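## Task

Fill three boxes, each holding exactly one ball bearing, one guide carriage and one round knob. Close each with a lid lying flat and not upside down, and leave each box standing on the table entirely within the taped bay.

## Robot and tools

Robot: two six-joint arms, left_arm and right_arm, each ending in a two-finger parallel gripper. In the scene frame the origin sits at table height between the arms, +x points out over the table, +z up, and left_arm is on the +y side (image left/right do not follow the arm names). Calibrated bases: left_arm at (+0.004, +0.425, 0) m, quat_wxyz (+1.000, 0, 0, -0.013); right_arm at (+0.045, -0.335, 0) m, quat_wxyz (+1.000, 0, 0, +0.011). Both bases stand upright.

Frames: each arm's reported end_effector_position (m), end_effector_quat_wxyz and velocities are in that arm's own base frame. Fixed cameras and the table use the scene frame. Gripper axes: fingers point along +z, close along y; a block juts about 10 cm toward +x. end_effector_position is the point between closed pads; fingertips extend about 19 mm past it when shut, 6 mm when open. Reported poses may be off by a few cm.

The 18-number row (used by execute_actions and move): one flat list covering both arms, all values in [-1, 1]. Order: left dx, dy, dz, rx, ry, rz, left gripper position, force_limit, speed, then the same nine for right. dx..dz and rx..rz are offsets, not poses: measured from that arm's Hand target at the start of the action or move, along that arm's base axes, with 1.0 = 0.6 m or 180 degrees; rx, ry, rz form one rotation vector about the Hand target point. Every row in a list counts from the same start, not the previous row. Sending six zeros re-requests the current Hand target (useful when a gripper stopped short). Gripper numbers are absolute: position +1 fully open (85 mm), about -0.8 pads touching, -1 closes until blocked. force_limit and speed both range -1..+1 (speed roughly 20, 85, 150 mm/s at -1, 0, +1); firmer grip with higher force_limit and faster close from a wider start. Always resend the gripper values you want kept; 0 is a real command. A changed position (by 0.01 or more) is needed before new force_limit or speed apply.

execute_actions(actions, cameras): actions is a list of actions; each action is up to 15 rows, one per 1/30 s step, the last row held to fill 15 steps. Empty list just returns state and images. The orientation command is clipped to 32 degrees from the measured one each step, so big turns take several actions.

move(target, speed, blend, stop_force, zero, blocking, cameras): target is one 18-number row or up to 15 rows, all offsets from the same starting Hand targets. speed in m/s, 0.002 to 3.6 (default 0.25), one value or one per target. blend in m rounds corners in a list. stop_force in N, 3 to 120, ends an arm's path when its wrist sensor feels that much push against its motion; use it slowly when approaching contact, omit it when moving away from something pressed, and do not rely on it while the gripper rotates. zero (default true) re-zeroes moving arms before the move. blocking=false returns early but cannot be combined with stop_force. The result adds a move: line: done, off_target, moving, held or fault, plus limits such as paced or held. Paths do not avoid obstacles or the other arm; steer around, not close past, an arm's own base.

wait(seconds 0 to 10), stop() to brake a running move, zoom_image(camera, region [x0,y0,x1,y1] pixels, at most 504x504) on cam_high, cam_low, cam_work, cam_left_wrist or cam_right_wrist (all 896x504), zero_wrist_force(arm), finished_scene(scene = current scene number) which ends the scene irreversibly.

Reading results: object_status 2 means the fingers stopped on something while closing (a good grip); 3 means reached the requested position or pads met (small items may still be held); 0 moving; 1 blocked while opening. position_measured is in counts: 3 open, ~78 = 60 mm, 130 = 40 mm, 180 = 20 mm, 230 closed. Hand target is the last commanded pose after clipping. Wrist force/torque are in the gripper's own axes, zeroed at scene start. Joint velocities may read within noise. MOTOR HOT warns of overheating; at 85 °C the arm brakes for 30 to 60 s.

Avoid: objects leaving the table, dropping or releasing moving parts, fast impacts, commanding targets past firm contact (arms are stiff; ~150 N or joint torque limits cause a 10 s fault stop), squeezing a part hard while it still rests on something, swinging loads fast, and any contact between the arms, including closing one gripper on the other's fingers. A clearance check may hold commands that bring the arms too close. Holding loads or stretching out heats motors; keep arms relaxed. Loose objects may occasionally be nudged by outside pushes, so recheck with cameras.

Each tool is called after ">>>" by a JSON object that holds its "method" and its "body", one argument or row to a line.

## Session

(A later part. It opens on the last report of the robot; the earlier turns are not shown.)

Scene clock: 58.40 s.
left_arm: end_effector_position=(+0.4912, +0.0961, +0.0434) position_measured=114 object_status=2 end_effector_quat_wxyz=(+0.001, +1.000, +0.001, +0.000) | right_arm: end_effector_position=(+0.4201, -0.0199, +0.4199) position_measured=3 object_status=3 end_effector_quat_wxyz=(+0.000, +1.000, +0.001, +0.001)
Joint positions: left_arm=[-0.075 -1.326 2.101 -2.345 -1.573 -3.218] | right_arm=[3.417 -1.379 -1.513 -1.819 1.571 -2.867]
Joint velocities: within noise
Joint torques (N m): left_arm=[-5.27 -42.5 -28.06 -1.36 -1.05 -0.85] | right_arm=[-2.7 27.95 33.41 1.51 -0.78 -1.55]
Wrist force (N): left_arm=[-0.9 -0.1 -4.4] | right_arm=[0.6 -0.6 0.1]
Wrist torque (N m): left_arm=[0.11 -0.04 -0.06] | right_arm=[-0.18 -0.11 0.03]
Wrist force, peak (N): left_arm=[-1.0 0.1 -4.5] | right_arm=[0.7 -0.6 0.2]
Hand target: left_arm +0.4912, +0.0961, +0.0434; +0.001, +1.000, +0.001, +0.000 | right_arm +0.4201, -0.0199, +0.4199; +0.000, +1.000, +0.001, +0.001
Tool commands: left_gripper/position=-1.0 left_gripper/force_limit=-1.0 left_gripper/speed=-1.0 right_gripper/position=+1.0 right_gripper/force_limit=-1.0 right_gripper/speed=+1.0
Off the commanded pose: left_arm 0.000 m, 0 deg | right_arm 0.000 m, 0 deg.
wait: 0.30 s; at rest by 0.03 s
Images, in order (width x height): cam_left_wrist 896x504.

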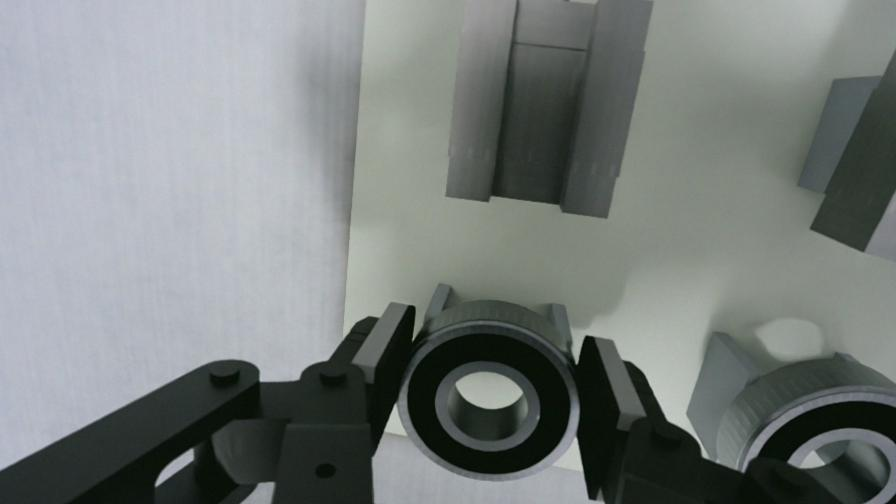

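>>> {"method": "move", "body": {
  "target": [0,0,0.07,0,0,0,-1,-1,-1,0,0,0,0,0,0,1,-1,1],
  "speed": 0.1,
  "cameras": ["cam_left_wrist","cam_work"]
}}

>>> {"method": "zoom_image", "body": {
  "camera": "cam_work",
  "region": [600, 170, 780, 350]
}}

Scene clock: 59.50 s.
left_arm: end_effector_position=(+0.4913, +0.0961, +0.0855) position_measured=114 object_status=2 end_effector_quat_wxyz=(+0.001, +1.000, +0.001, +0.000) | right_arm: end_effector_position=(+0.4201, -0.0199, +0.4199) position_measured=3 object_status=3 end_effector_quat_wxyz=(+0.000, +1.000, +0.001, +0.001)
Joint positions: left_arm=[-0.075 -1.401 2.055 -2.225 -1.573 -3.218] | right_arm=[3.417 -1.379 -1.513 -1.819 1.571 -2.867]
Joint velocities: within noise
Joint torques (N m): left_arm=[-1 -7.2 -10.98 -3.13 -0.86 0.4] | right_arm=[-3.09 28.2 33.96 1.58 -0.72 -1.61]
Wrist force (N): left_arm=[0.0 0.5 1.1] | right_arm=[0.5 -0.6 0.2]
Wrist torque (N m): left_arm=[0.11 0.04 -0.07] | right_arm=[-0.18 -0.10 0.03]
Wrist force, peak (N): left_arm=[-1.0 0.1 -4.4] | right_arm=[0.8 -0.7 0.1]
Hand target: left_arm +0.4912, +0.0961, +0.0854; +0.001, +1.000, +0.001, +0.000 | right_arm +0.4201, -0.0199, +0.4199; +0.000, +1.000, +0.001, +0.001
Off the commanded pose: left_arm 0.000 m, 0 deg | right_arm 0.000 m, 0 deg.
move: done
Images, in order (width x height): cam_work 896x504, cam_left_wrist 896x504.

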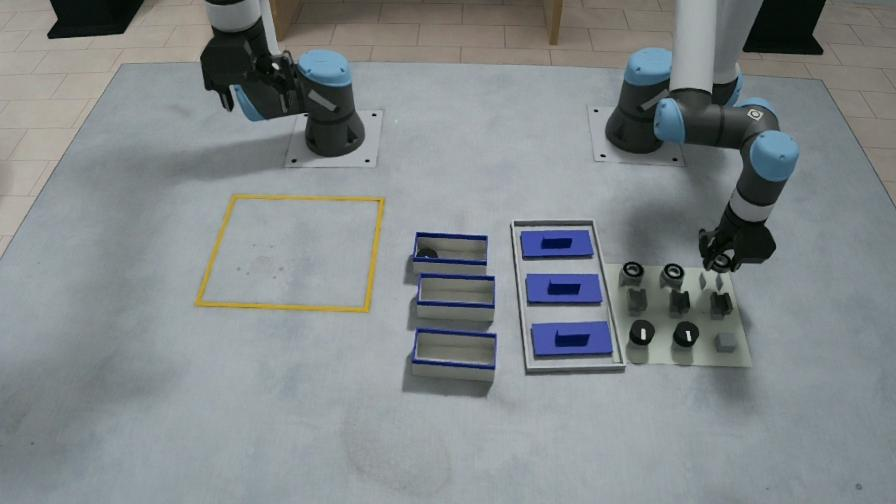

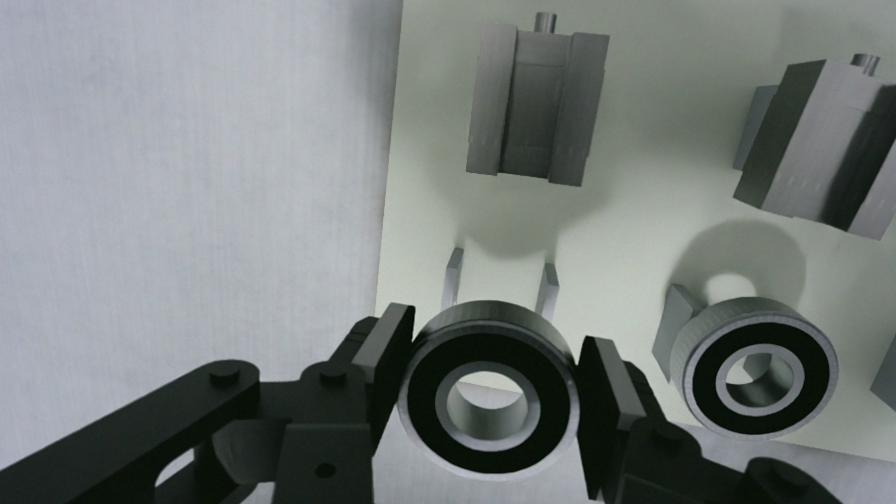

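Scaled by 2.800.

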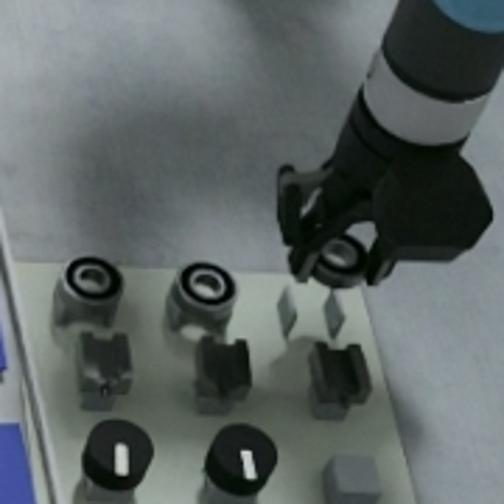

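>>> {"method": "move", "body": {
  "target": [
    [-0.0495,0,0.2,0,0,0,-1,-1,-1,0,0,0,0,0,0,1,-1,1],
    [-0.0495,-0.8602,0.2,0,0,0,-1,-1,-1,0,0,0,0,0,0,1,-1,1],
    [-0.0495,-0.8602,0.08,0,0,0,-1,-1,-1,0,0,0,0,0,0,1,-1,1]
  ],
  "speed": 0.5,
  "blend": [0.06,0.04,0],
  "cameras": ["cam_left_wrist","cam_work"]
}}

Scene clock: 62.17 s.
left_arm: end_effector_position=(+0.4616, -0.4201, +0.1333) position_measured=114 object_status=2 end_effector_quat_wxyz=(+0.001, +1.000, +0.001, -0.001) | right_arm: end_effector_position=(+0.4201, -0.0199, +0.4199) position_measured=3 object_status=3 end_effector_quat_wxyz=(+0.000, +1.000, +0.001, +0.001)
Joint positions: left_arm=[-0.953 -1.196 1.639 -2.014 -1.573 -4.096] | right_arm=[3.417 -1.379 -1.513 -1.819 1.571 -2.867]
Joint velocities: within noise
Joint torques (N m): left_arm=[-4.21 -63.08 -15.64 -5.26 -1.2 -0.86] | right_arm=[-2.65 27.99 33.87 1.54 -0.76 -1.52]
Wrist force (N): left_arm=[-0.2 0.4 0.9] | right_arm=[0.4 -0.5 0.3]
Wrist torque (N m): left_arm=[0.09 0.07 -0.04] | right_arm=[-0.17 -0.09 0.03]
Wrist force, peak (N): left_arm=[-7.3 11.1 -2.0] | right_arm=[0.5 -0.9 0.1]
Hand target: left_arm +0.4615, -0.4200, +0.1334; +0.001, +1.000, +0.001, +0.000 | right_arm +0.4201, -0.0199, +0.4199; +0.000, +1.000, +0.001, +0.001
Off the commanded pose: left_arm 0.000 m, 0 deg | right_arm 0.000 m, 0 deg.
move: done; blend cut to 0.036 m at target 2
Images, in order (width x height): cam_work 896x504, cam_left_wrist 896x504.

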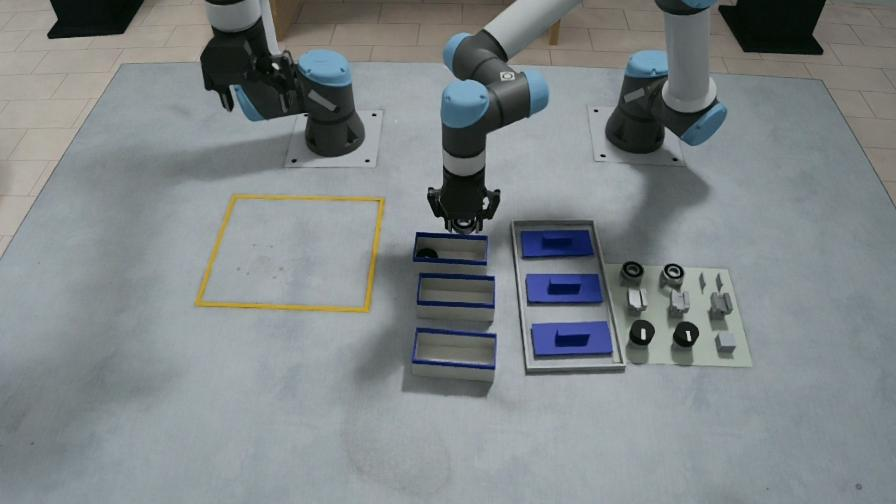

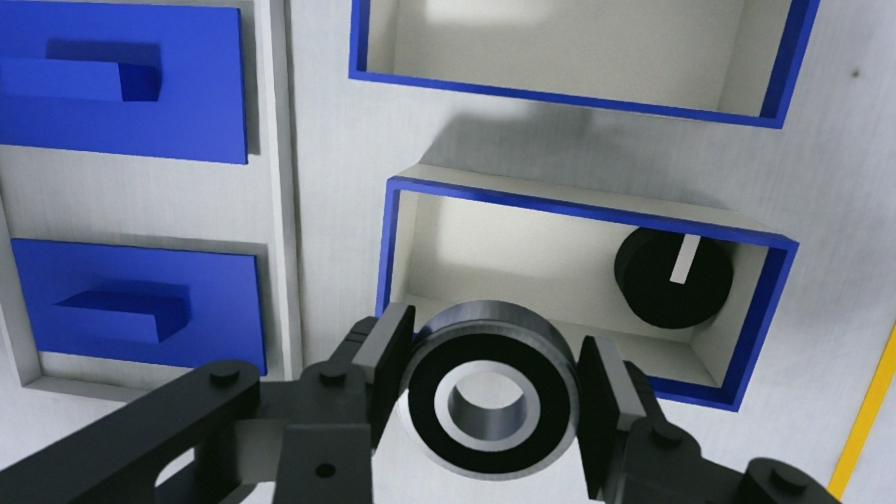

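>>> {"method": "move", "body": {
  "target": [
    [0,0,-0.1623,0,0,0,-1,-1,-1,0,0,0,0,0,0,1,-1,1],
    [0,-0.0183,-0.1623,0,0,0,-1,-1,-1,0,0,0,0,0,0,1,-1,1]
  ],
  "speed": 0.1,
  "stop_force": 9,
  "cameras": ["cam_left_wrist"]
}}

>>> {"method": "move", "body": {
  "target": [0,0,-0.04,0,0,0,-1,-1,-1,0,0,0,0,0,0,1,-1,1],
  "speed": 0.015,
  "stop_force": 4,
  "cameras": ["cam_left_wrist"]
}}

Scene clock: 64.83 s.
left_arm: end_effector_position=(+0.4615, -0.4310, +0.0360) position_measured=114 object_status=2 end_effector_quat_wxyz=(+0.001, +1.000, +0.001, +0.000) | right_arm: end_effector_position=(+0.4201, -0.0199, +0.4199) position_measured=3 object_status=3 end_effector_quat_wxyz=(+0.000, +1.000, +0.001, +0.001)
Joint positions: left_arm=[-0.963 -1.06 1.721 -2.232 -1.573 -4.106] | right_arm=[3.417 -1.379 -1.513 -1.819 1.571 -2.867]
Joint velocities: within noise
Joint torques (N m): left_arm=[3.33 -67.07 -16.74 -4.66 1.18 -0.87] | right_arm=[-2.9 27.99 33.82 1.53 -0.66 -1.55]
Wrist force (N): left_arm=[-0.1 0.5 0.8] | right_arm=[0.5 -0.7 0.1]
Wrist torque (N m): left_arm=[0.10 0.07 -0.05] | right_arm=[-0.19 -0.10 0.03]
Wrist force, peak (N): left_arm=[-0.8 1.0 -2.5] | right_arm=[0.8 -0.5 0.3]
Hand target: left_arm +0.4615, -0.4310, +0.0360; +0.001, +1.000, +0.001, +0.000 | right_arm +0.4201, -0.0199, +0.4199; +0.000, +1.000, +0.001, +0.001
Off the commanded pose: left_arm 0.000 m, 0 deg | right_arm 0.000 m, 0 deg.
move: done
Images, in order (width x height): cam_left_wrist 896x504.

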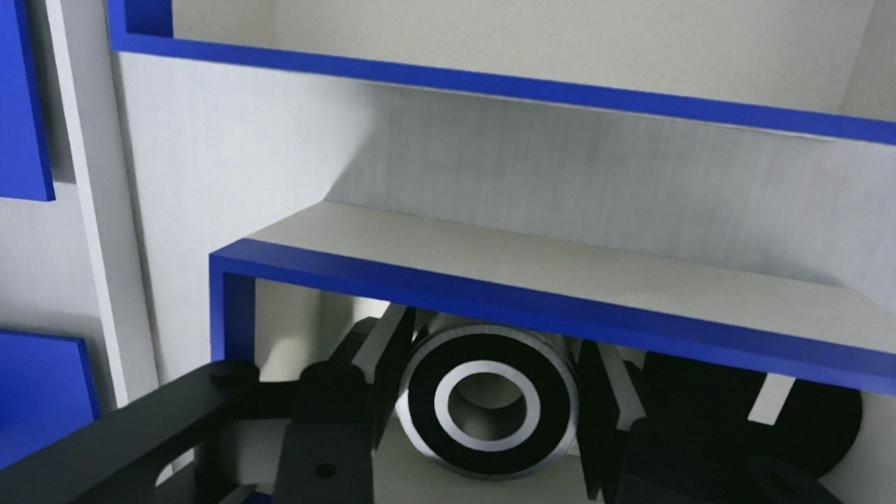

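Scene clock: 66.63 s.
left_arm: end_effector_position=(+0.4615, -0.4310, +0.0270) position_measured=114 object_status=2 end_effector_quat_wxyz=(+0.001, +1.000, +0.001, +0.000) | right_arm: end_effector_position=(+0.4201, -0.0199, +0.4199) position_measured=3 object_status=3 end_effector_quat_wxyz=(+0.000, +1.000, +0.001, +0.001)
Joint positions: left_arm=[-0.963 -1.047 1.727 -2.252 -1.573 -4.106] | right_arm=[3.417 -1.379 -1.513 -1.819 1.571 -2.867]
Joint velocities: within noise
Joint torques (N m): left_arm=[3.9 -59.98 -25.3 -0.47 1.16 -0.9] | right_arm=[-2.6 28.2 33.8 1.53 -0.75 -1.5]
Wrist force (N): left_arm=[1.6 2.3 -7.7] | right_arm=[0.6 -0.5 0.1]
Wrist torque (N m): left_arm=[-0.18 0.11 -0.08] | right_arm=[-0.16 -0.12 0.03]
Wrist force, peak (N): left_arm=[-1.8 -3.6 -18.3] | right_arm=[0.7 -0.8 0.2]
Hand target: left_arm +0.4615, -0.4310, +0.0270; +0.001, +1.000, +0.001, +0.000 (not the last commanded pose) | right_arm +0.4201, -0.0199, +0.4199; +0.000, +1.000, +0.001, +0.001
Off the commanded pose: left_arm 0.015 m, 0 deg | right_arm 0.000 m, 0 deg.
move: contact (left_arm)
Images, in order (width x height): cam_left_wrist 896x504.

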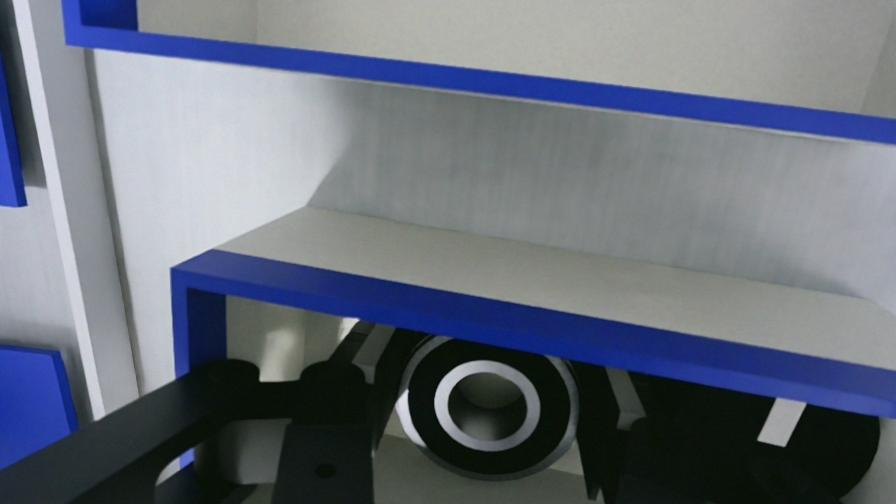

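>>> {"method": "move", "body": {
  "target": [0,0.0183,0.0025,0,0,0,-1,-1,-1,0,0,0,0,0,0,1,-1,1],
  "speed": 0.04,
  "cameras": []
}}

>>> {"method": "move", "body": {
  "target": [0,0,-0.003,0,0,0,0.2,-1,-1,0,0,0,0,0,0,1,-1,1],
  "speed": 0.02,
  "cameras": []
}}

>>> {"method": "move", "body": {
  "target": [0,0,0.13,0,0,0,0.2,-1,-1,0,0,0,0,0,0,1,-1,1],
  "speed": 0.15,
  "cameras": ["cam_left_wrist"]
}}

Scene clock: 69.23 s.
left_arm: end_effector_position=(+0.4615, -0.4199, +0.0286) position_measured=114 object_status=2 end_effector_quat_wxyz=(+0.001, +1.000, +0.001, +0.000) | right_arm: end_effector_position=(+0.4201, -0.0199, +0.4199) position_measured=3 object_status=3 end_effector_quat_wxyz=(+0.000, +1.000, +0.001, +0.001)
Joint positions: left_arm=[-0.953 -1.064 1.75 -2.258 -1.573 -4.096] | right_arm=[3.417 -1.379 -1.513 -1.819 1.571 -2.867]
Joint velocities: within noise
Joint torques (N m): left_arm=[-5.55 -38.14 -30.06 -3.24 0.85 -0.85] | right_arm=[-2.74 28.06 34.24 1.61 -0.68 -1.64]
Wrist force (N): left_arm=[0.0 0.8 0.4] | right_arm=[0.3 -0.6 0.2]
Wrist torque (N m): left_arm=[0.11 0.03 -0.06] | right_arm=[-0.18 -0.06 0.03]
Wrist force, peak (N): left_arm=[1.4 2.4 -7.9] | right_arm=[0.7 -0.7 0.2]
Hand target: left_arm +0.4615, -0.4201, +0.0285; +0.001, +1.000, +0.001, +0.000 | right_arm +0.4201, -0.0199, +0.4199; +0.000, +1.000, +0.001, +0.001
Off the commanded pose: left_arm 0.000 m, 0 deg | right_arm 0.000 m, 0 deg.
move: done
No camera images: "cameras" was empty.

Scene clock: 69.93 s.
left_arm: end_effector_position=(+0.4615, -0.4201, +0.0267) position_measured=104 object_status=3 end_effector_quat_wxyz=(+0.001, +1.000, +0.001, +0.000) | right_arm: end_effector_position=(+0.4201, -0.0199, +0.4199) position_measured=3 object_status=3 end_effector_quat_wxyz=(+0.000, +1.000, +0.001, +0.001)
Joint positions: left_arm=[-0.953 -1.061 1.751 -2.262 -1.573 -4.096] | right_arm=[3.417 -1.379 -1.513 -1.819 1.571 -2.867]
Joint velocities: within noise
Joint torques (N m): left_arm=[-5.78 -21.08 -10.41 -3.66 0.18 -0.88] | right_arm=[-3.12 28.17 34.11 1.55 -0.65 -1.62]
Wrist force (N): left_arm=[0.0 1.3 -1.1] | right_arm=[0.3 -0.5 0.2]
Wrist torque (N m): left_arm=[0.17 0.04 -0.05] | right_arm=[-0.16 -0.06 0.03]
Wrist force, peak (N): left_arm=[0.0 1.3 -1.1] | right_arm=[0.6 -0.8 0.0]
Hand target: left_arm +0.4615, -0.4201, +0.0267; +0.001, +1.000, +0.001, +0.000 | right_arm +0.4201, -0.0199, +0.4199; +0.000, +1.000, +0.001, +0.001
Off the commanded pose: left_arm 0.000 m, 0 deg | right_arm 0.000 m, 0 deg.
move: done
No camera images: "cameras" was empty.

Scene clock: 70.93 s.
left_arm: end_effector_position=(+0.4616, -0.4201, +0.1049) position_measured=104 object_status=3 end_effector_quat_wxyz=(+0.001, +1.000, +0.001, +0.000) | right_arm: end_effector_position=(+0.4201, -0.0199, +0.4199) position_measured=3 object_status=3 end_effector_quat_wxyz=(+0.000, +1.000, +0.001, +0.001)
Joint positions: left_arm=[-0.953 -1.166 1.676 -2.082 -1.573 -4.096] | right_arm=[3.417 -1.379 -1.513 -1.819 1.571 -2.867]
Joint velocities: within noise
Joint torques (N m): left_arm=[-0.33 -15.99 -13.13 -1.48 0.32 0.59] | right_arm=[-3.24 27.83 34.13 1.53 -0.7 -1.63]
Wrist force (N): left_arm=[0.2 0.3 -0.3] | right_arm=[0.3 -0.5 0.2]
Wrist torque (N m): left_arm=[0.08 0.00 -0.05] | right_arm=[-0.16 -0.07 0.03]
Wrist force, peak (N): left_arm=[-0.2 -0.1 3.0] | right_arm=[0.7 -0.8 0.2]
Hand target: left_arm +0.4615, -0.4201, +0.1047; +0.001, +1.000, +0.001, +0.000 | right_arm +0.4201, -0.0199, +0.4199; +0.000, +1.000, +0.001, +0.001
Off the commanded pose: left_arm 0.000 m, 0 deg | right_arm 0.000 m, 0 deg.
move: done
Images, in order (width x height): cam_left_wrist 896x504.

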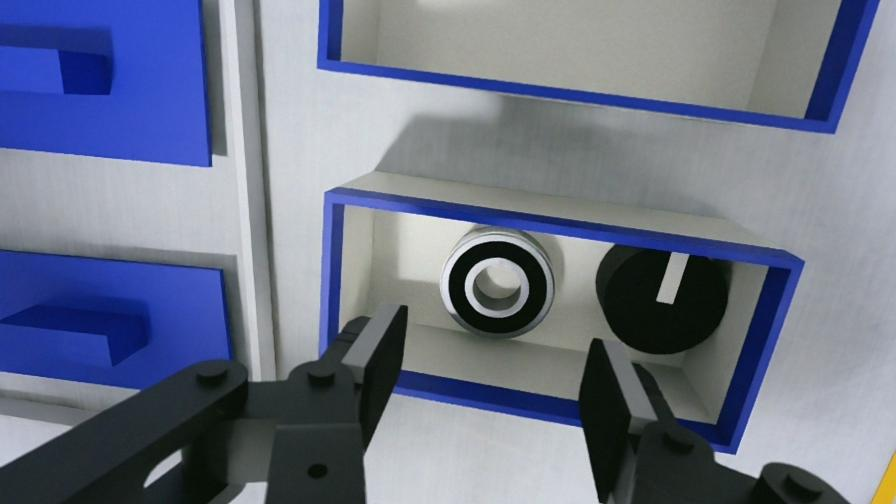

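>>> {"method": "move", "body": {
  "target": [
    [-0.0258,-0.0557,-0.04,0,0,0,-1,-1,1,0,0,0,0,0,0,1,-1,1],
    [-0.0258,-0.0557,-0.13,0,0,0,-1,-1,1,0,0,0,0,0,0,1,-1,1]
  ],
  "speed": 0.12,
  "cameras": ["cam_left_wrist"]
}}

>>> {"method": "move", "body": {
  "target": [0.0,0.055,0,0,0,0,-1,-1,1,0,0,0,0,0,0,1,-1,1],
  "speed": 0.05,
  "stop_force": 5,
  "cameras": ["cam_left_wrist"]
}}

>>> {"method": "move", "body": {
  "target": [0,-0.005,0.14,0,0,0,-1,-1,1,0,0,0,0,0,0,1,-1,1],
  "speed": 0.2,
  "cameras": ["cam_left_wrist"]
}}

Scene clock: 72.93 s.
left_arm: end_effector_position=(+0.4461, -0.4536, +0.0290) position_measured=234 object_status=3 end_effector_quat_wxyz=(+0.001, +1.000, +0.001, +0.000) | right_arm: end_effector_position=(+0.4201, -0.0199, +0.4199) position_measured=3 object_status=3 end_effector_quat_wxyz=(+0.000, +1.000, +0.001, +0.001)
Joint positions: left_arm=[-1.004 -1.041 1.712 -2.243 -1.573 -4.147] | right_arm=[3.417 -1.379 -1.513 -1.819 1.571 -2.867]
Joint velocities: within noise
Joint torques (N m): left_arm=[-0.2 -42.01 -21.05 -2.79 0.04 0.15] | right_arm=[-2.53 27.92 33.99 1.46 -0.72 -1.52]
Wrist force (N): left_arm=[-0.8 -0.5 -13.9] | right_arm=[0.7 -0.6 0.0]
Wrist torque (N m): left_arm=[0.12 0.10 -0.04] | right_arm=[-0.18 -0.13 0.03]
Wrist force, peak (N): left_arm=[-5.2 -6.7 -52.3] | right_arm=[0.8 -0.7 0.4]
Hand target: left_arm +0.4461, -0.4536, +0.0290; +0.001, +1.000, +0.001, +0.000 (not the last commanded pose) | right_arm +0.4201, -0.0199, +0.4199; +0.000, +1.000, +0.001, +0.001
Tool commands: left_gripper/position=-1.0 left_gripper/force_limit=-1.0 left_gripper/speed=+1.0 right_gripper/position=+1.0 right_gripper/force_limit=-1.0 right_gripper/speed=+1.0
Off the commanded pose: left_arm 0.002 m, 0 deg | right_arm 0.000 m, 0 deg.
FORCE FAULT: contact force on the left arm reached its limit, and that arm stopped. The contact can be on any part of that arm, not only on its tool. That arm's remaining commands of this call were not run. That arm is still stopped at the end of this call. That arm stays stopped for about 10 more seconds. Until then a move that you send moves the other arm only, and its call returns only when the move has ended. Once the stop has ended, the next robot result says so. If the stop ends while you think or write, that arm runs what you send next, counted from a new Hand target: where the arm stands when the stop ends. While its stop runs, that arm takes no new command, but its gripper still runs the gripper command that each later call begins with. Until it ends, the stop uses up actions while you think or wait. An arm that is not stopped still takes commands.
move: fault (left_arm)
Images, in order (width x height): cam_left_wrist 896x504.

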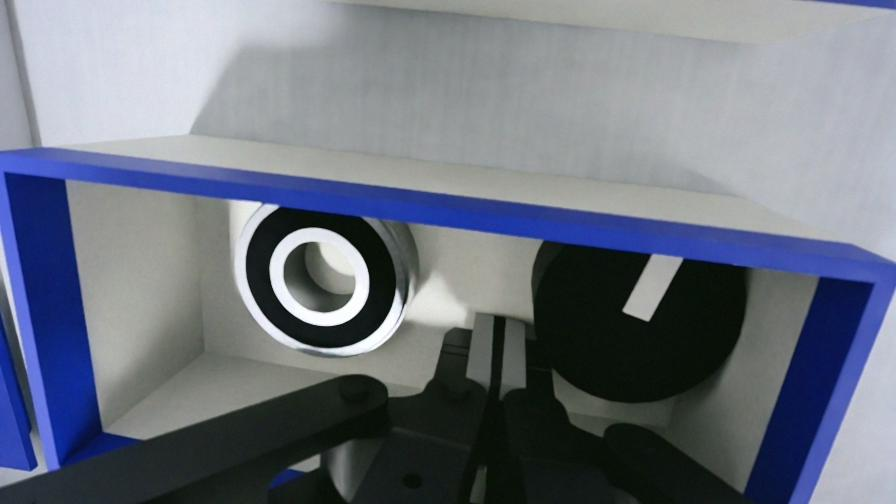

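not run: an earlier result of this reply reported a stop or a fault. Calls in your next reply go to the robot.

not run: an earlier result of this reply reported a stop or a fault. Calls in your next reply go to the robot.

>>> {"method": "wait", "body": {
  "seconds": 10,
  "cameras": []
}}

>>> {"method": "execute_actions", "body": {
  "actions": [],
  "cameras": ["cam_left_wrist"]
}}

Scene clock: 83.17 s.
left_arm: end_effector_position=(+0.4461, -0.4536, +0.0290) position_measured=234 object_status=3 end_effector_quat_wxyz=(+0.001, +1.000, +0.001, +0.000) | right_arm: end_effector_position=(+0.4201, -0.0199, +0.4199) position_measured=3 object_status=3 end_effector_quat_wxyz=(+0.000, +1.000, +0.001, +0.001)
Joint positions: left_arm=[-1.004 -1.041 1.712 -2.243 -1.573 -4.147] | right_arm=[3.417 -1.379 -1.513 -1.819 1.571 -2.867]
Joint velocities: within noise
Joint torques (N m): left_arm=[-0.87 -41.72 -20.75 -2.88 0.04 0.3] | right_arm=[-2.52 27.51 33.96 1.64 -0.65 -1.63]
Wrist force (N): left_arm=[-0.5 -0.3 -14.8] | right_arm=[0.5 -0.3 0.2]
Wrist torque (N m): left_arm=[0.06 0.11 -0.03] | right_arm=[-0.13 -0.10 0.03]
Wrist force, peak (N): left_arm=[-0.4 -0.2 -15.2] | right_arm=[0.8 -0.6 0.3]
Hand target: left_arm +0.4461, -0.4536, +0.0290; +0.001, +1.000, +0.001, +0.000 (not the last commanded pose) | right_arm +0.4201, -0.0199, +0.4199; +0.000, +1.000, +0.001, +0.001
Tool commands: left_gripper/position=-1.0 left_gripper/force_limit=-1.0 left_gripper/speed=+1.0 right_gripper/position=+1.0 right_gripper/force_limit=-1.0 right_gripper/speed=+1.0
Off the commanded pose: left_arm 0.002 m, 0 deg | right_arm 0.000 m, 0 deg.
FORCE FAULT, CONTINUED: the left arm's stop, for the force fault that an earlier result reported, is over. The rest of the stop counts as 20 of the actions that you can send in this scene. That arm's target is now where it stood when the stop ended, not its last command. That arm accepts commands again.
wait: 10.00 s; at rest from the start
No camera images: "cameras" was empty.

Scene clock: 83.17 s.
left_arm: end_effector_position=(+0.4461, -0.4536, +0.0290) position_measured=234 object_status=3 end_effector_quat_wxyz=(+0.001, +1.000, +0.001, +0.000) | right_arm: end_effector_position=(+0.4201, -0.0199, +0.4199) position_measured=3 object_status=3 end_effector_quat_wxyz=(+0.000, +1.000, +0.001, +0.001)
Joint positions: left_arm=[-1.004 -1.041 1.712 -2.243 -1.573 -4.147] | right_arm=[3.417 -1.379 -1.513 -1.819 1.571 -2.867]
Joint velocities: within noise
Joint torques (N m): left_arm=[-0.87 -41.72 -20.75 -2.88 0.04 0.3] | right_arm=[-2.52 27.51 33.96 1.64 -0.65 -1.63]
Wrist force (N): left_arm=[-0.5 -0.3 -14.8] | right_arm=[0.5 -0.3 0.2]
Wrist torque (N m): left_arm=[0.06 0.11 -0.03] | right_arm=[-0.13 -0.10 0.03]
Wrist force, peak (N): left_arm=[-0.5 -0.3 -14.8] | right_arm=[0.5 -0.3 0.2]
Hand target: left_arm +0.4461, -0.4536, +0.0290; +0.001, +1.000, +0.001, +0.000 (not the last commanded pose) | right_arm +0.4201, -0.0199, +0.4199; +0.000, +1.000, +0.001, +0.001
Tool commands: left_gripper/position=-1.0 left_gripper/force_limit=-1.0 left_gripper/speed=+1.0 right_gripper/position=+1.0 right_gripper/force_limit=-1.0 right_gripper/speed=+1.0
Off the commanded pose: left_arm 0.002 m, 0 deg | right_arm 0.000 m, 0 deg.
Images, in order (width x height): cam_left_wrist 896x504.

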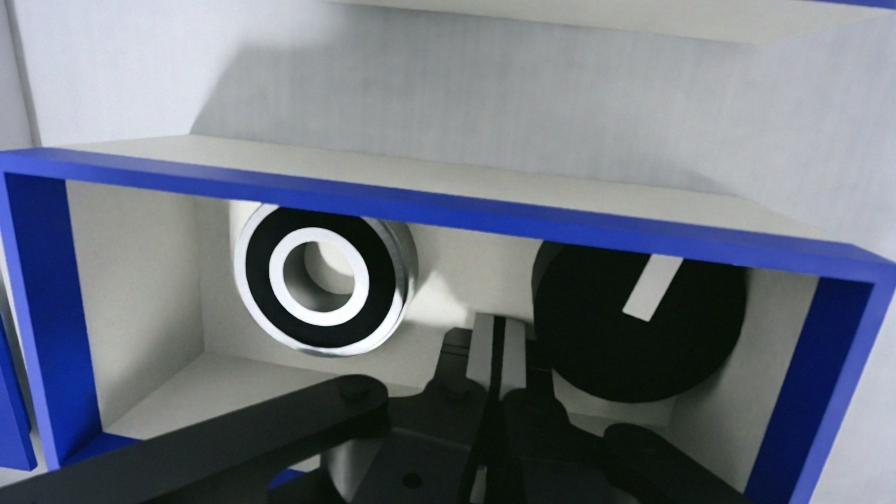

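>>> {"method": "move", "body": {
  "target": [
    [0,0,0.006,0,0,0,-1,-1,1,0,0,0,0,0,0,1,-1,1],
    [0.012,0.065,0.006,0,0,0,-1,-1,1,0,0,0,0,0,0,1,-1,1]
  ],
  "speed": 0.05,
  "cameras": ["cam_left_wrist"]
}}

Scene clock: 84.60 s.
left_arm: end_effector_position=(+0.4534, -0.4145, +0.0328) position_measured=234 object_status=3 end_effector_quat_wxyz=(+0.001, +1.000, +0.001, +0.000) end_effector_velocity=(+0.000, -0.003, +0.002) end_effector_angular_velocity=(-0.003, -0.002, +0.001) | right_arm: end_effector_position=(+0.4201, -0.0199, +0.4199) position_measured=3 object_status=3 end_effector_quat_wxyz=(+0.000, +1.000, +0.001, +0.001)
Joint positions: left_arm=[-0.959 -1.089 1.779 -2.263 -1.573 -4.101] | right_arm=[3.417 -1.379 -1.513 -1.819 1.571 -2.867]
Joint velocities: left_arm=[-0.003 -0.001 -0.004 0.002 0 -0.005] | right_arm=[within noise]
Joint torques (N m): left_arm=[-5.56 -23.37 -31.94 -1.44 -1.22 -0.82] | right_arm=[-3.04 27.66 34.09 1.53 -0.64 -1.6]
Wrist force (N): left_arm=[0.0 1.0 -0.6] | right_arm=[0.2 -0.4 0.1]
Wrist torque (N m): left_arm=[0.10 0.03 -0.08] | right_arm=[-0.15 -0.05 0.03]
Wrist force, peak (N): left_arm=[-0.5 0.0 -15.0] | right_arm=[0.6 -0.9 0.1]
Hand target: left_arm +0.4533, -0.4146, +0.0326; +0.001, +1.000, +0.001, +0.000 | right_arm +0.4201, -0.0199, +0.4199; +0.000, +1.000, +0.001, +0.001
Off the commanded pose: left_arm 0.000 m, 0 deg | right_arm 0.000 m, 0 deg.
move: done
Images, in order (width x height): cam_left_wrist 896x504.

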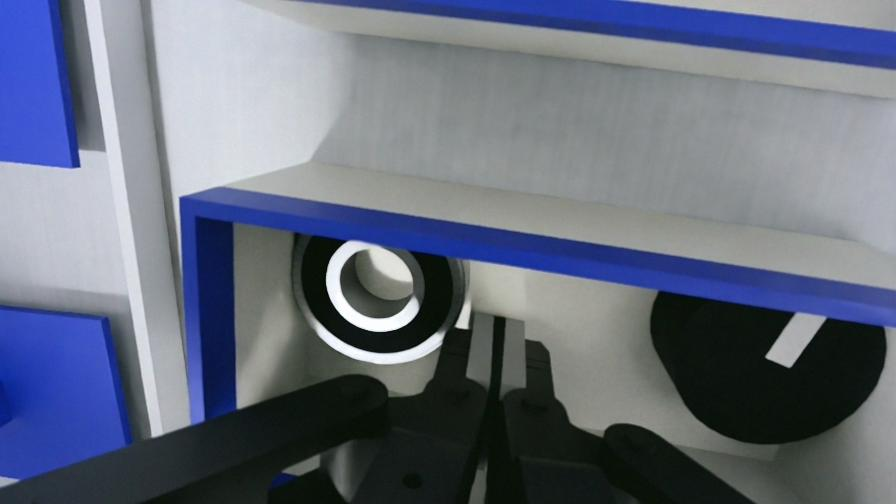

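>>> {"method": "move", "body": {
  "target": [
    [0.02,-0.065,0,0,0,0,-1,-1,1,0,0,0,0,0,0,1,-1,1],
    [0.012,-0.063,0.2,0,0,0,-1,-1,1,0,0,0,0,0,0,1,-1,1]
  ],
  "speed": [0.06,0.2],
  "cameras": ["cam_left_wrist"]
}}

Scene clock: 88.07 s.
left_arm: end_effector_position=(+0.4605, -0.4524, +0.1527) position_measured=234 object_status=3 end_effector_quat_wxyz=(+0.001, +1.000, +0.001, +0.000) | right_arm: end_effector_position=(+0.4201, -0.0199, +0.4199) position_measured=3 object_status=3 end_effector_quat_wxyz=(+0.000, +1.000, +0.001, +0.001)
Joint positions: left_arm=[-0.984 -1.168 1.544 -1.949 -1.573 -4.127] | right_arm=[3.417 -1.379 -1.513 -1.819 1.571 -2.867]
Joint velocities: within noise
Joint torques (N m): left_arm=[2.22 -17.55 -20.13 -1.43 -0.25 0.91] | right_arm=[-2.81 27.7 33.87 1.56 -0.64 -1.59]
Wrist force (N): left_arm=[-0.2 0.3 -0.3] | right_arm=[0.4 -0.5 0.1]
Wrist torque (N m): left_arm=[0.09 0.09 -0.02] | right_arm=[-0.17 -0.08 0.02]
Wrist force, peak (N): left_arm=[-0.3 0.4 -3.4] | right_arm=[0.7 -0.7 0.2]
Hand target: left_arm +0.4605, -0.4524, +0.1526; +0.001, +1.000, +0.001, +0.000 | right_arm +0.4201, -0.0199, +0.4199; +0.000, +1.000, +0.001, +0.001
Off the commanded pose: left_arm 0.000 m, 0 deg | right_arm 0.000 m, 0 deg.
move: done
Images, in order (width x height): cam_left_wrist 896x504.

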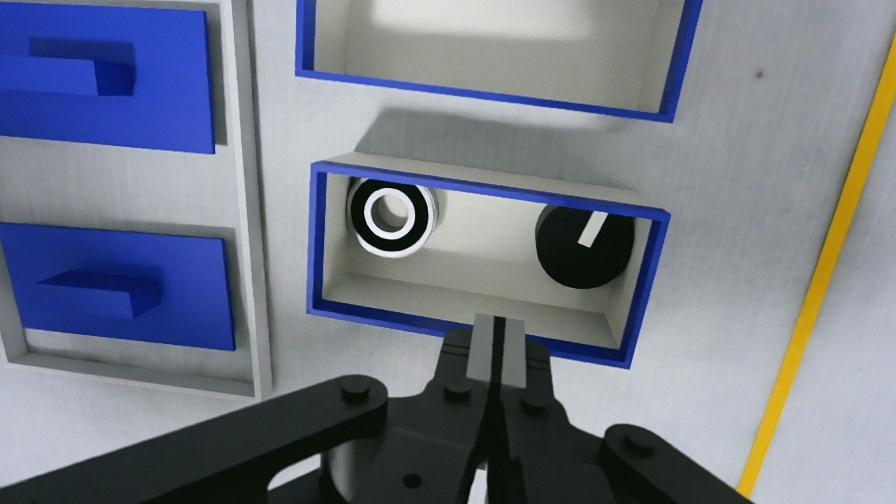

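>>> {"method": "move", "body": {
  "target": [
    [0.05,0.2,0.05,0,0,0,-1,-1,1,0,0,0,0,0,0,1,-1,1],
    [0.1658,0.9072,-0.02,0,0,0,-1,-1,1,0,0,0,0,0,0,1,-1,1],
    [0.1658,0.9072,-0.04,0,0,0,0.45,-1,1,0,0,0,0,0,0,1,-1,1]
  ],
  "speed": 0.5,
  "blend": [0.06,0,0],
  "cameras": ["cam_left_wrist"]
}}

Scene clock: 91.13 s.
left_arm: end_effector_position=(+0.5600, +0.0919, +0.1286) position_measured=72 object_status=0 end_effector_quat_wxyz=(+0.001, +1.000, +0.001, +0.000) | right_arm: end_effector_position=(+0.4201, -0.0199, +0.4199) position_measured=3 object_status=3 end_effector_quat_wxyz=(+0.000, +1.000, +0.001, +0.001)
Joint positions: left_arm=[-0.073 -1.314 1.814 -2.07 -1.573 -3.216] | right_arm=[3.417 -1.379 -1.513 -1.819 1.571 -2.867]
Joint velocities: within noise
Joint torques (N m): left_arm=[4.36 -55.04 -35.19 -4.64 1.19 1.3] | right_arm=[-2.8 28.06 33.63 1.57 -0.57 -1.56]
Wrist force (N): left_arm=[0.0 0.4 -0.4] | right_arm=[0.4 -0.7 0.1]
Wrist torque (N m): left_arm=[0.11 0.01 -0.06] | right_arm=[-0.20 -0.09 0.03]
Wrist force, peak (N): left_arm=[-0.6 -13.9 0.8] | right_arm=[0.7 -0.7 0.1]
Hand target: left_arm +0.5600, +0.0919, +0.1286; +0.001, +1.000, +0.001, +0.000 | right_arm +0.4201, -0.0199, +0.4199; +0.000, +1.000, +0.001, +0.001
Off the commanded pose: left_arm 0.000 m, 0 deg | right_arm 0.000 m, 0 deg.
move: done
Images, in order (width x height): cam_left_wrist 896x504.

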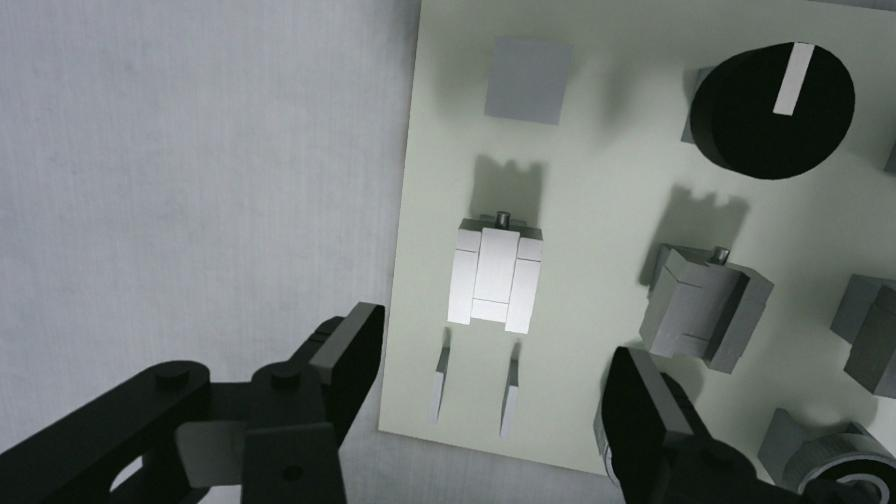

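>>> {"method": "move", "body": {
  "target": [
    [0.003,0.0027,-0.135,0,0,0,0.45,-1,1,0,0,0,0,0,0,1,-1,1]
  ],
  "cameras": ["cam_left_wrist","cam_low"]
}}

>>> {"method": "zoom_image", "body": {
  "camera": "cam_low",
  "region": [630, 200, 750, 300]
}}

Scene clock: 92.33 s.
left_arm: end_effector_position=(+0.5617, +0.0936, +0.0475) position_measured=72 object_status=3 end_effector_quat_wxyz=(+0.001, +1.000, +0.001, +0.000) | right_arm: end_effector_position=(+0.4201, -0.0199, +0.4199) position_measured=3 object_status=3 end_effector_quat_wxyz=(+0.000, +1.000, +0.001, +0.001)
Joint positions: left_arm=[-0.07 -1.197 1.9 -2.273 -1.573 -3.213] | right_arm=[3.417 -1.379 -1.513 -1.819 1.571 -2.867]
Joint velocities: within noise
Joint torques (N m): left_arm=[-1.75 -52.65 -29.38 -4.26 0.59 0.01] | right_arm=[-2.36 27.99 33.84 1.5 -0.62 -1.67]
Wrist force (N): left_arm=[0.3 0.3 -0.4] | right_arm=[0.4 -0.7 0.1]
Wrist torque (N m): left_arm=[0.09 -0.04 -0.05] | right_arm=[-0.19 -0.08 0.02]
Wrist force, peak (N): left_arm=[0.5 0.4 -4.2] | right_arm=[0.5 -0.8 0.2]
Hand target: left_arm +0.5618, +0.0936, +0.0476; +0.001, +1.000, +0.001, +0.000 | right_arm +0.4201, -0.0199, +0.4199; +0.000, +1.000, +0.001, +0.001
Off the commanded pose: left_arm 0.000 m, 0 deg | right_arm 0.000 m, 0 deg.
move: done
Images, in order (width x height): cam_low 896x504, cam_left_wrist 896x504.

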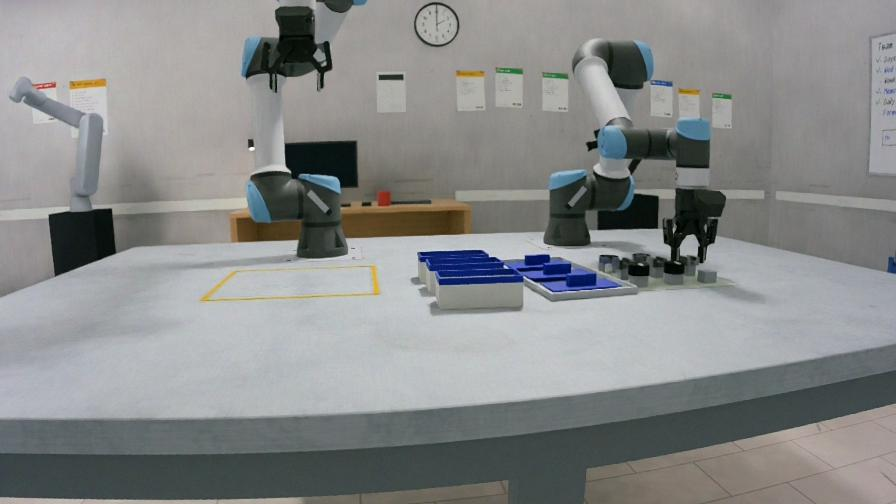

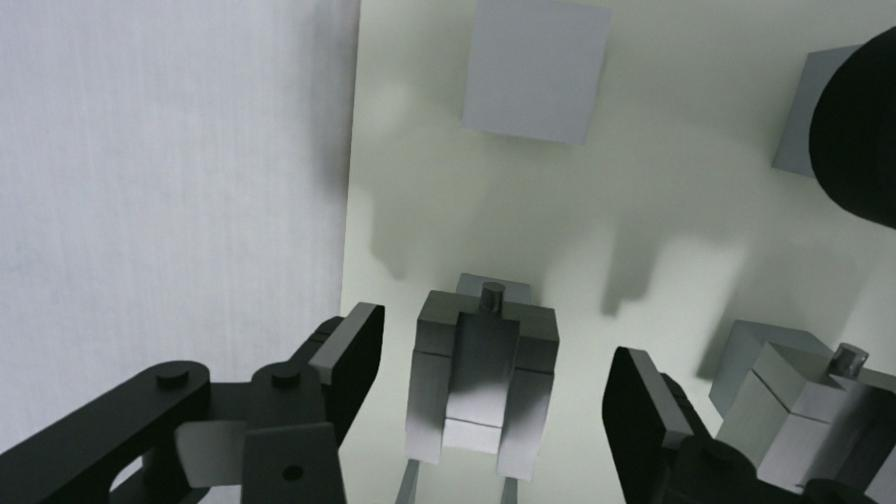

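Scaled by 4.200.

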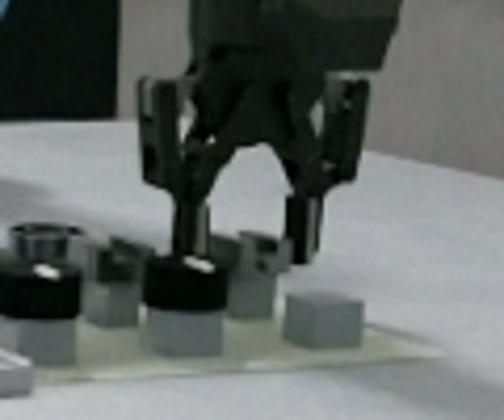

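>>> {"method": "move", "body": {
  "target": [
    [-0.004,0.004,0.021,0,0,0,0.45,-1,1,0,0,0,0,0,0,1,-1,1],
    [-0.004,0.004,0.021,0,0,0,-1,-1,-1,0,0,0,0,0,0,1,-1,1]
  ],
  "speed": 0.1,
  "cameras": ["cam_left_wrist","cam_low"]
}}

>>> {"method": "zoom_image", "body": {
  "camera": "cam_low",
  "region": [630, 200, 750, 300]
}}

Scene clock: 95.07 s.
left_arm: end_effector_position=(+0.5594, +0.0960, +0.0602) position_measured=147 object_status=0 end_effector_quat_wxyz=(+0.001, +1.000, +0.001, +0.000) | right_arm: end_effector_position=(+0.4201, -0.0199, +0.4199) position_measured=3 object_status=3 end_effector_quat_wxyz=(+0.000, +1.000, +0.001, +0.001)
Joint positions: left_arm=[-0.066 -1.221 1.894 -2.244 -1.573 -3.209] | right_arm=[3.417 -1.379 -1.513 -1.819 1.571 -2.867]
Joint velocities: within noise
Joint torques (N m): left_arm=[-5.39 -12.79 -12.37 -4.3 0.99 -0.88] | right_arm=[-3 27.77 33.63 1.64 -0.61 -1.54]
Wrist force (N): left_arm=[-1.4 0.4 -4.8] | right_arm=[0.5 -0.6 0.4]
Wrist torque (N m): left_arm=[0.16 -0.02 -0.06] | right_arm=[-0.18 -0.09 0.02]
Wrist force, peak (N): left_arm=[-0.9 0.3 -5.3] | right_arm=[0.6 -0.8 0.1]
Hand target: left_arm +0.5594, +0.0960, +0.0602; +0.001, +1.000, +0.001, +0.000 | right_arm +0.4201, -0.0199, +0.4199; +0.000, +1.000, +0.001, +0.001
Off the commanded pose: left_arm 0.000 m, 0 deg | right_arm 0.000 m, 0 deg.
move: done
Images, in order (width x height): cam_low 896x504, cam_left_wrist 896x504.

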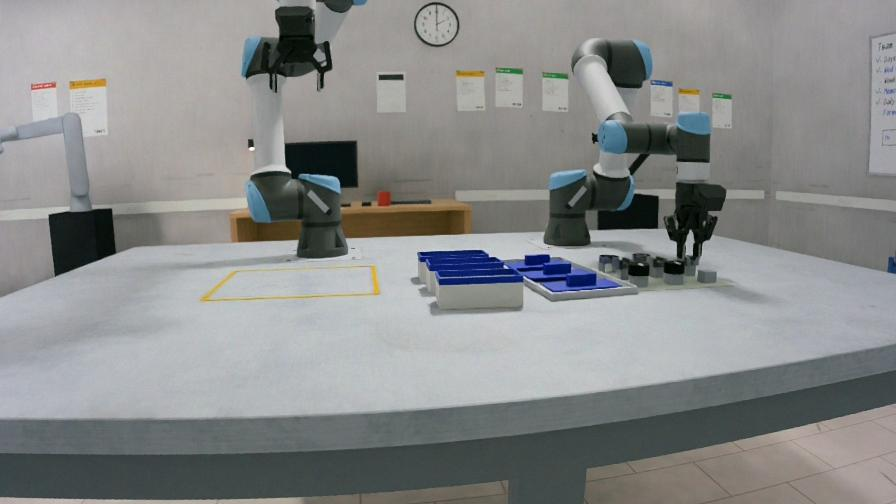

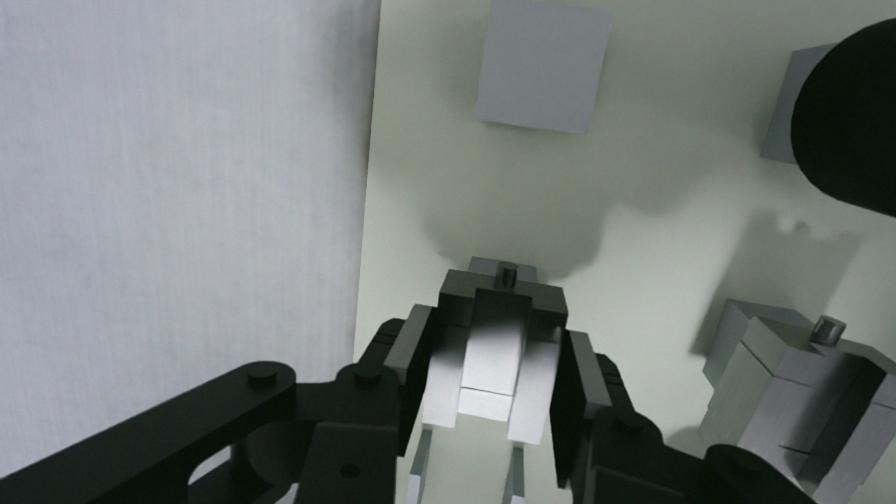

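Scaled by 4.200.

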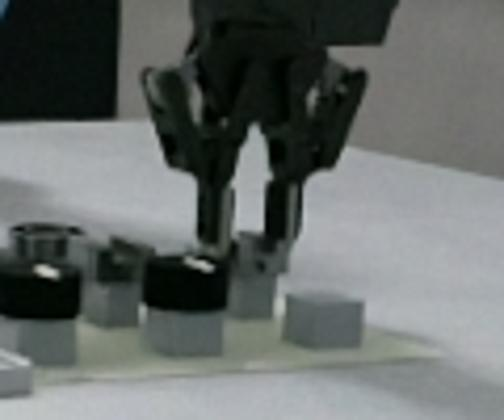

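>>> {"method": "move", "body": {
  "target": [
    [0,0,0.22,0,0,0,-1,-1,-1,0,0,0,0,0,0,1,-1,1],
    [-0.176,-0.9017,0.2,0,0,0,-1,-1,-1,0,0,0,0,0,0,1,-1,1],
    [-0.176,-0.9017,0.105,0,0,0,-1,-1,-1,0,0,0,0,0,0,1,-1,1]
  ],
  "speed": 0.45,
  "blend": [0.06,0.03,0],
  "cameras": ["cam_left_wrist","cam_work"]
}}

Scene clock: 98.07 s.
left_arm: end_effector_position=(+0.4539, -0.4451, +0.1231) position_measured=147 object_status=2 end_effector_quat_wxyz=(+0.001, +1.000, +0.001, +0.000) | right_arm: end_effector_position=(+0.4201, -0.0199, +0.4199) position_measured=3 object_status=3 end_effector_quat_wxyz=(+0.000, +1.000, +0.001, +0.001)
Joint positions: left_arm=[-0.986 -1.161 1.616 -2.028 -1.573 -4.129] | right_arm=[3.417 -1.379 -1.513 -1.819 1.571 -2.867]
Joint velocities: within noise
Joint torques (N m): left_arm=[-5.99 -64.31 -15.07 -5.12 0.29 -0.84] | right_arm=[-3.08 27.92 33.69 1.72 -0.49 -1.62]
Wrist force (N): left_arm=[-0.2 0.6 0.7] | right_arm=[0.5 -0.5 0.2]
Wrist torque (N m): left_arm=[0.13 0.08 -0.03] | right_arm=[-0.17 -0.09 0.02]
Wrist force, peak (N): left_arm=[-7.7 11.5 -2.5] | right_arm=[0.5 -0.9 0.2]
Hand target: left_arm +0.4538, -0.4451, +0.1232; +0.001, +1.000, +0.001, +0.000 | right_arm +0.4201, -0.0199, +0.4199; +0.000, +1.000, +0.001, +0.001
Off the commanded pose: left_arm 0.000 m, 0 deg | right_arm 0.000 m, 0 deg.
move: done; blend cut to 0.0285 m at target 2
Images, in order (width x height): cam_work 896x504, cam_left_wrist 896x504.

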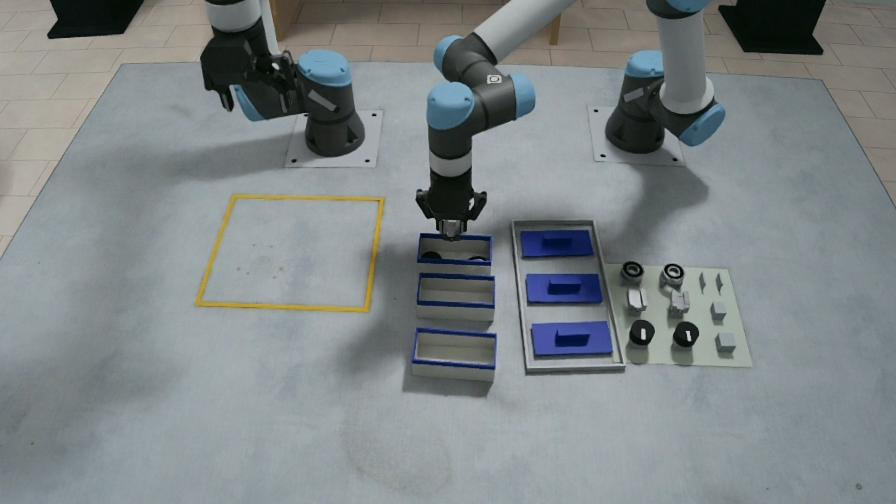

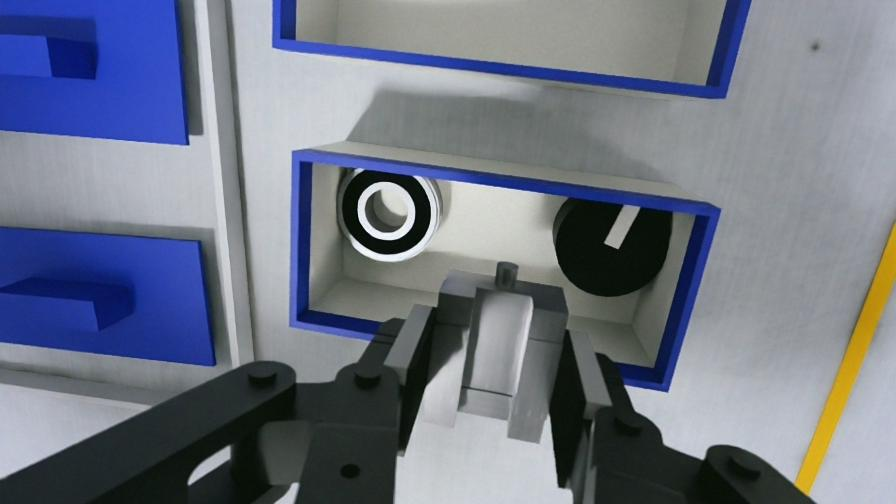

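>>> {"method": "move", "body": {
  "target": [
    [0,0.0068,-0.09,0,0,0,-1,-1,-1,0,0,0,0,0,0,1,-1,1]
  ],
  "speed": 0.12,
  "cameras": ["cam_left_wrist"]
}}

Scene clock: 99.20 s.
left_arm: end_effector_position=(+0.4538, -0.4409, +0.0690) position_measured=147 object_status=2 end_effector_quat_wxyz=(+0.001, +1.000, +0.001, +0.000) | right_arm: end_effector_position=(+0.4201, -0.0199, +0.4199) position_measured=3 object_status=3 end_effector_quat_wxyz=(+0.000, +1.000, +0.001, +0.001)
Joint positions: left_arm=[-0.983 -1.104 1.688 -2.156 -1.573 -4.125] | right_arm=[3.417 -1.379 -1.513 -1.819 1.571 -2.867]
Joint velocities: within noise
Joint torques (N m): left_arm=[-0.71 -65.79 -33.88 -3.14 -0.72 -0.43] | right_arm=[-2.33 27.4 33.81 1.65 -0.5 -1.61]
Wrist force (N): left_arm=[0.0 0.5 0.7] | right_arm=[0.5 -0.3 0.1]
Wrist torque (N m): left_arm=[0.12 0.08 -0.06] | right_arm=[-0.14 -0.10 0.03]
Wrist force, peak (N): left_arm=[-0.2 0.3 3.1] | right_arm=[0.6 -0.8 0.3]
Hand target: left_arm +0.4538, -0.4410, +0.0692; +0.001, +1.000, +0.001, +0.000 | right_arm +0.4201, -0.0199, +0.4199; +0.000, +1.000, +0.001, +0.001
Off the commanded pose: left_arm 0.000 m, 0 deg | right_arm 0.000 m, 0 deg.
move: done
Images, in order (width x height): cam_left_wrist 896x504.

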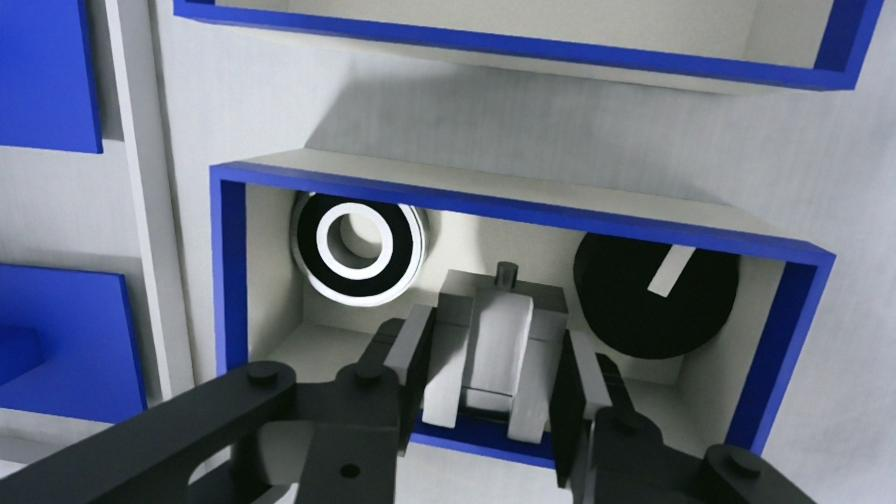

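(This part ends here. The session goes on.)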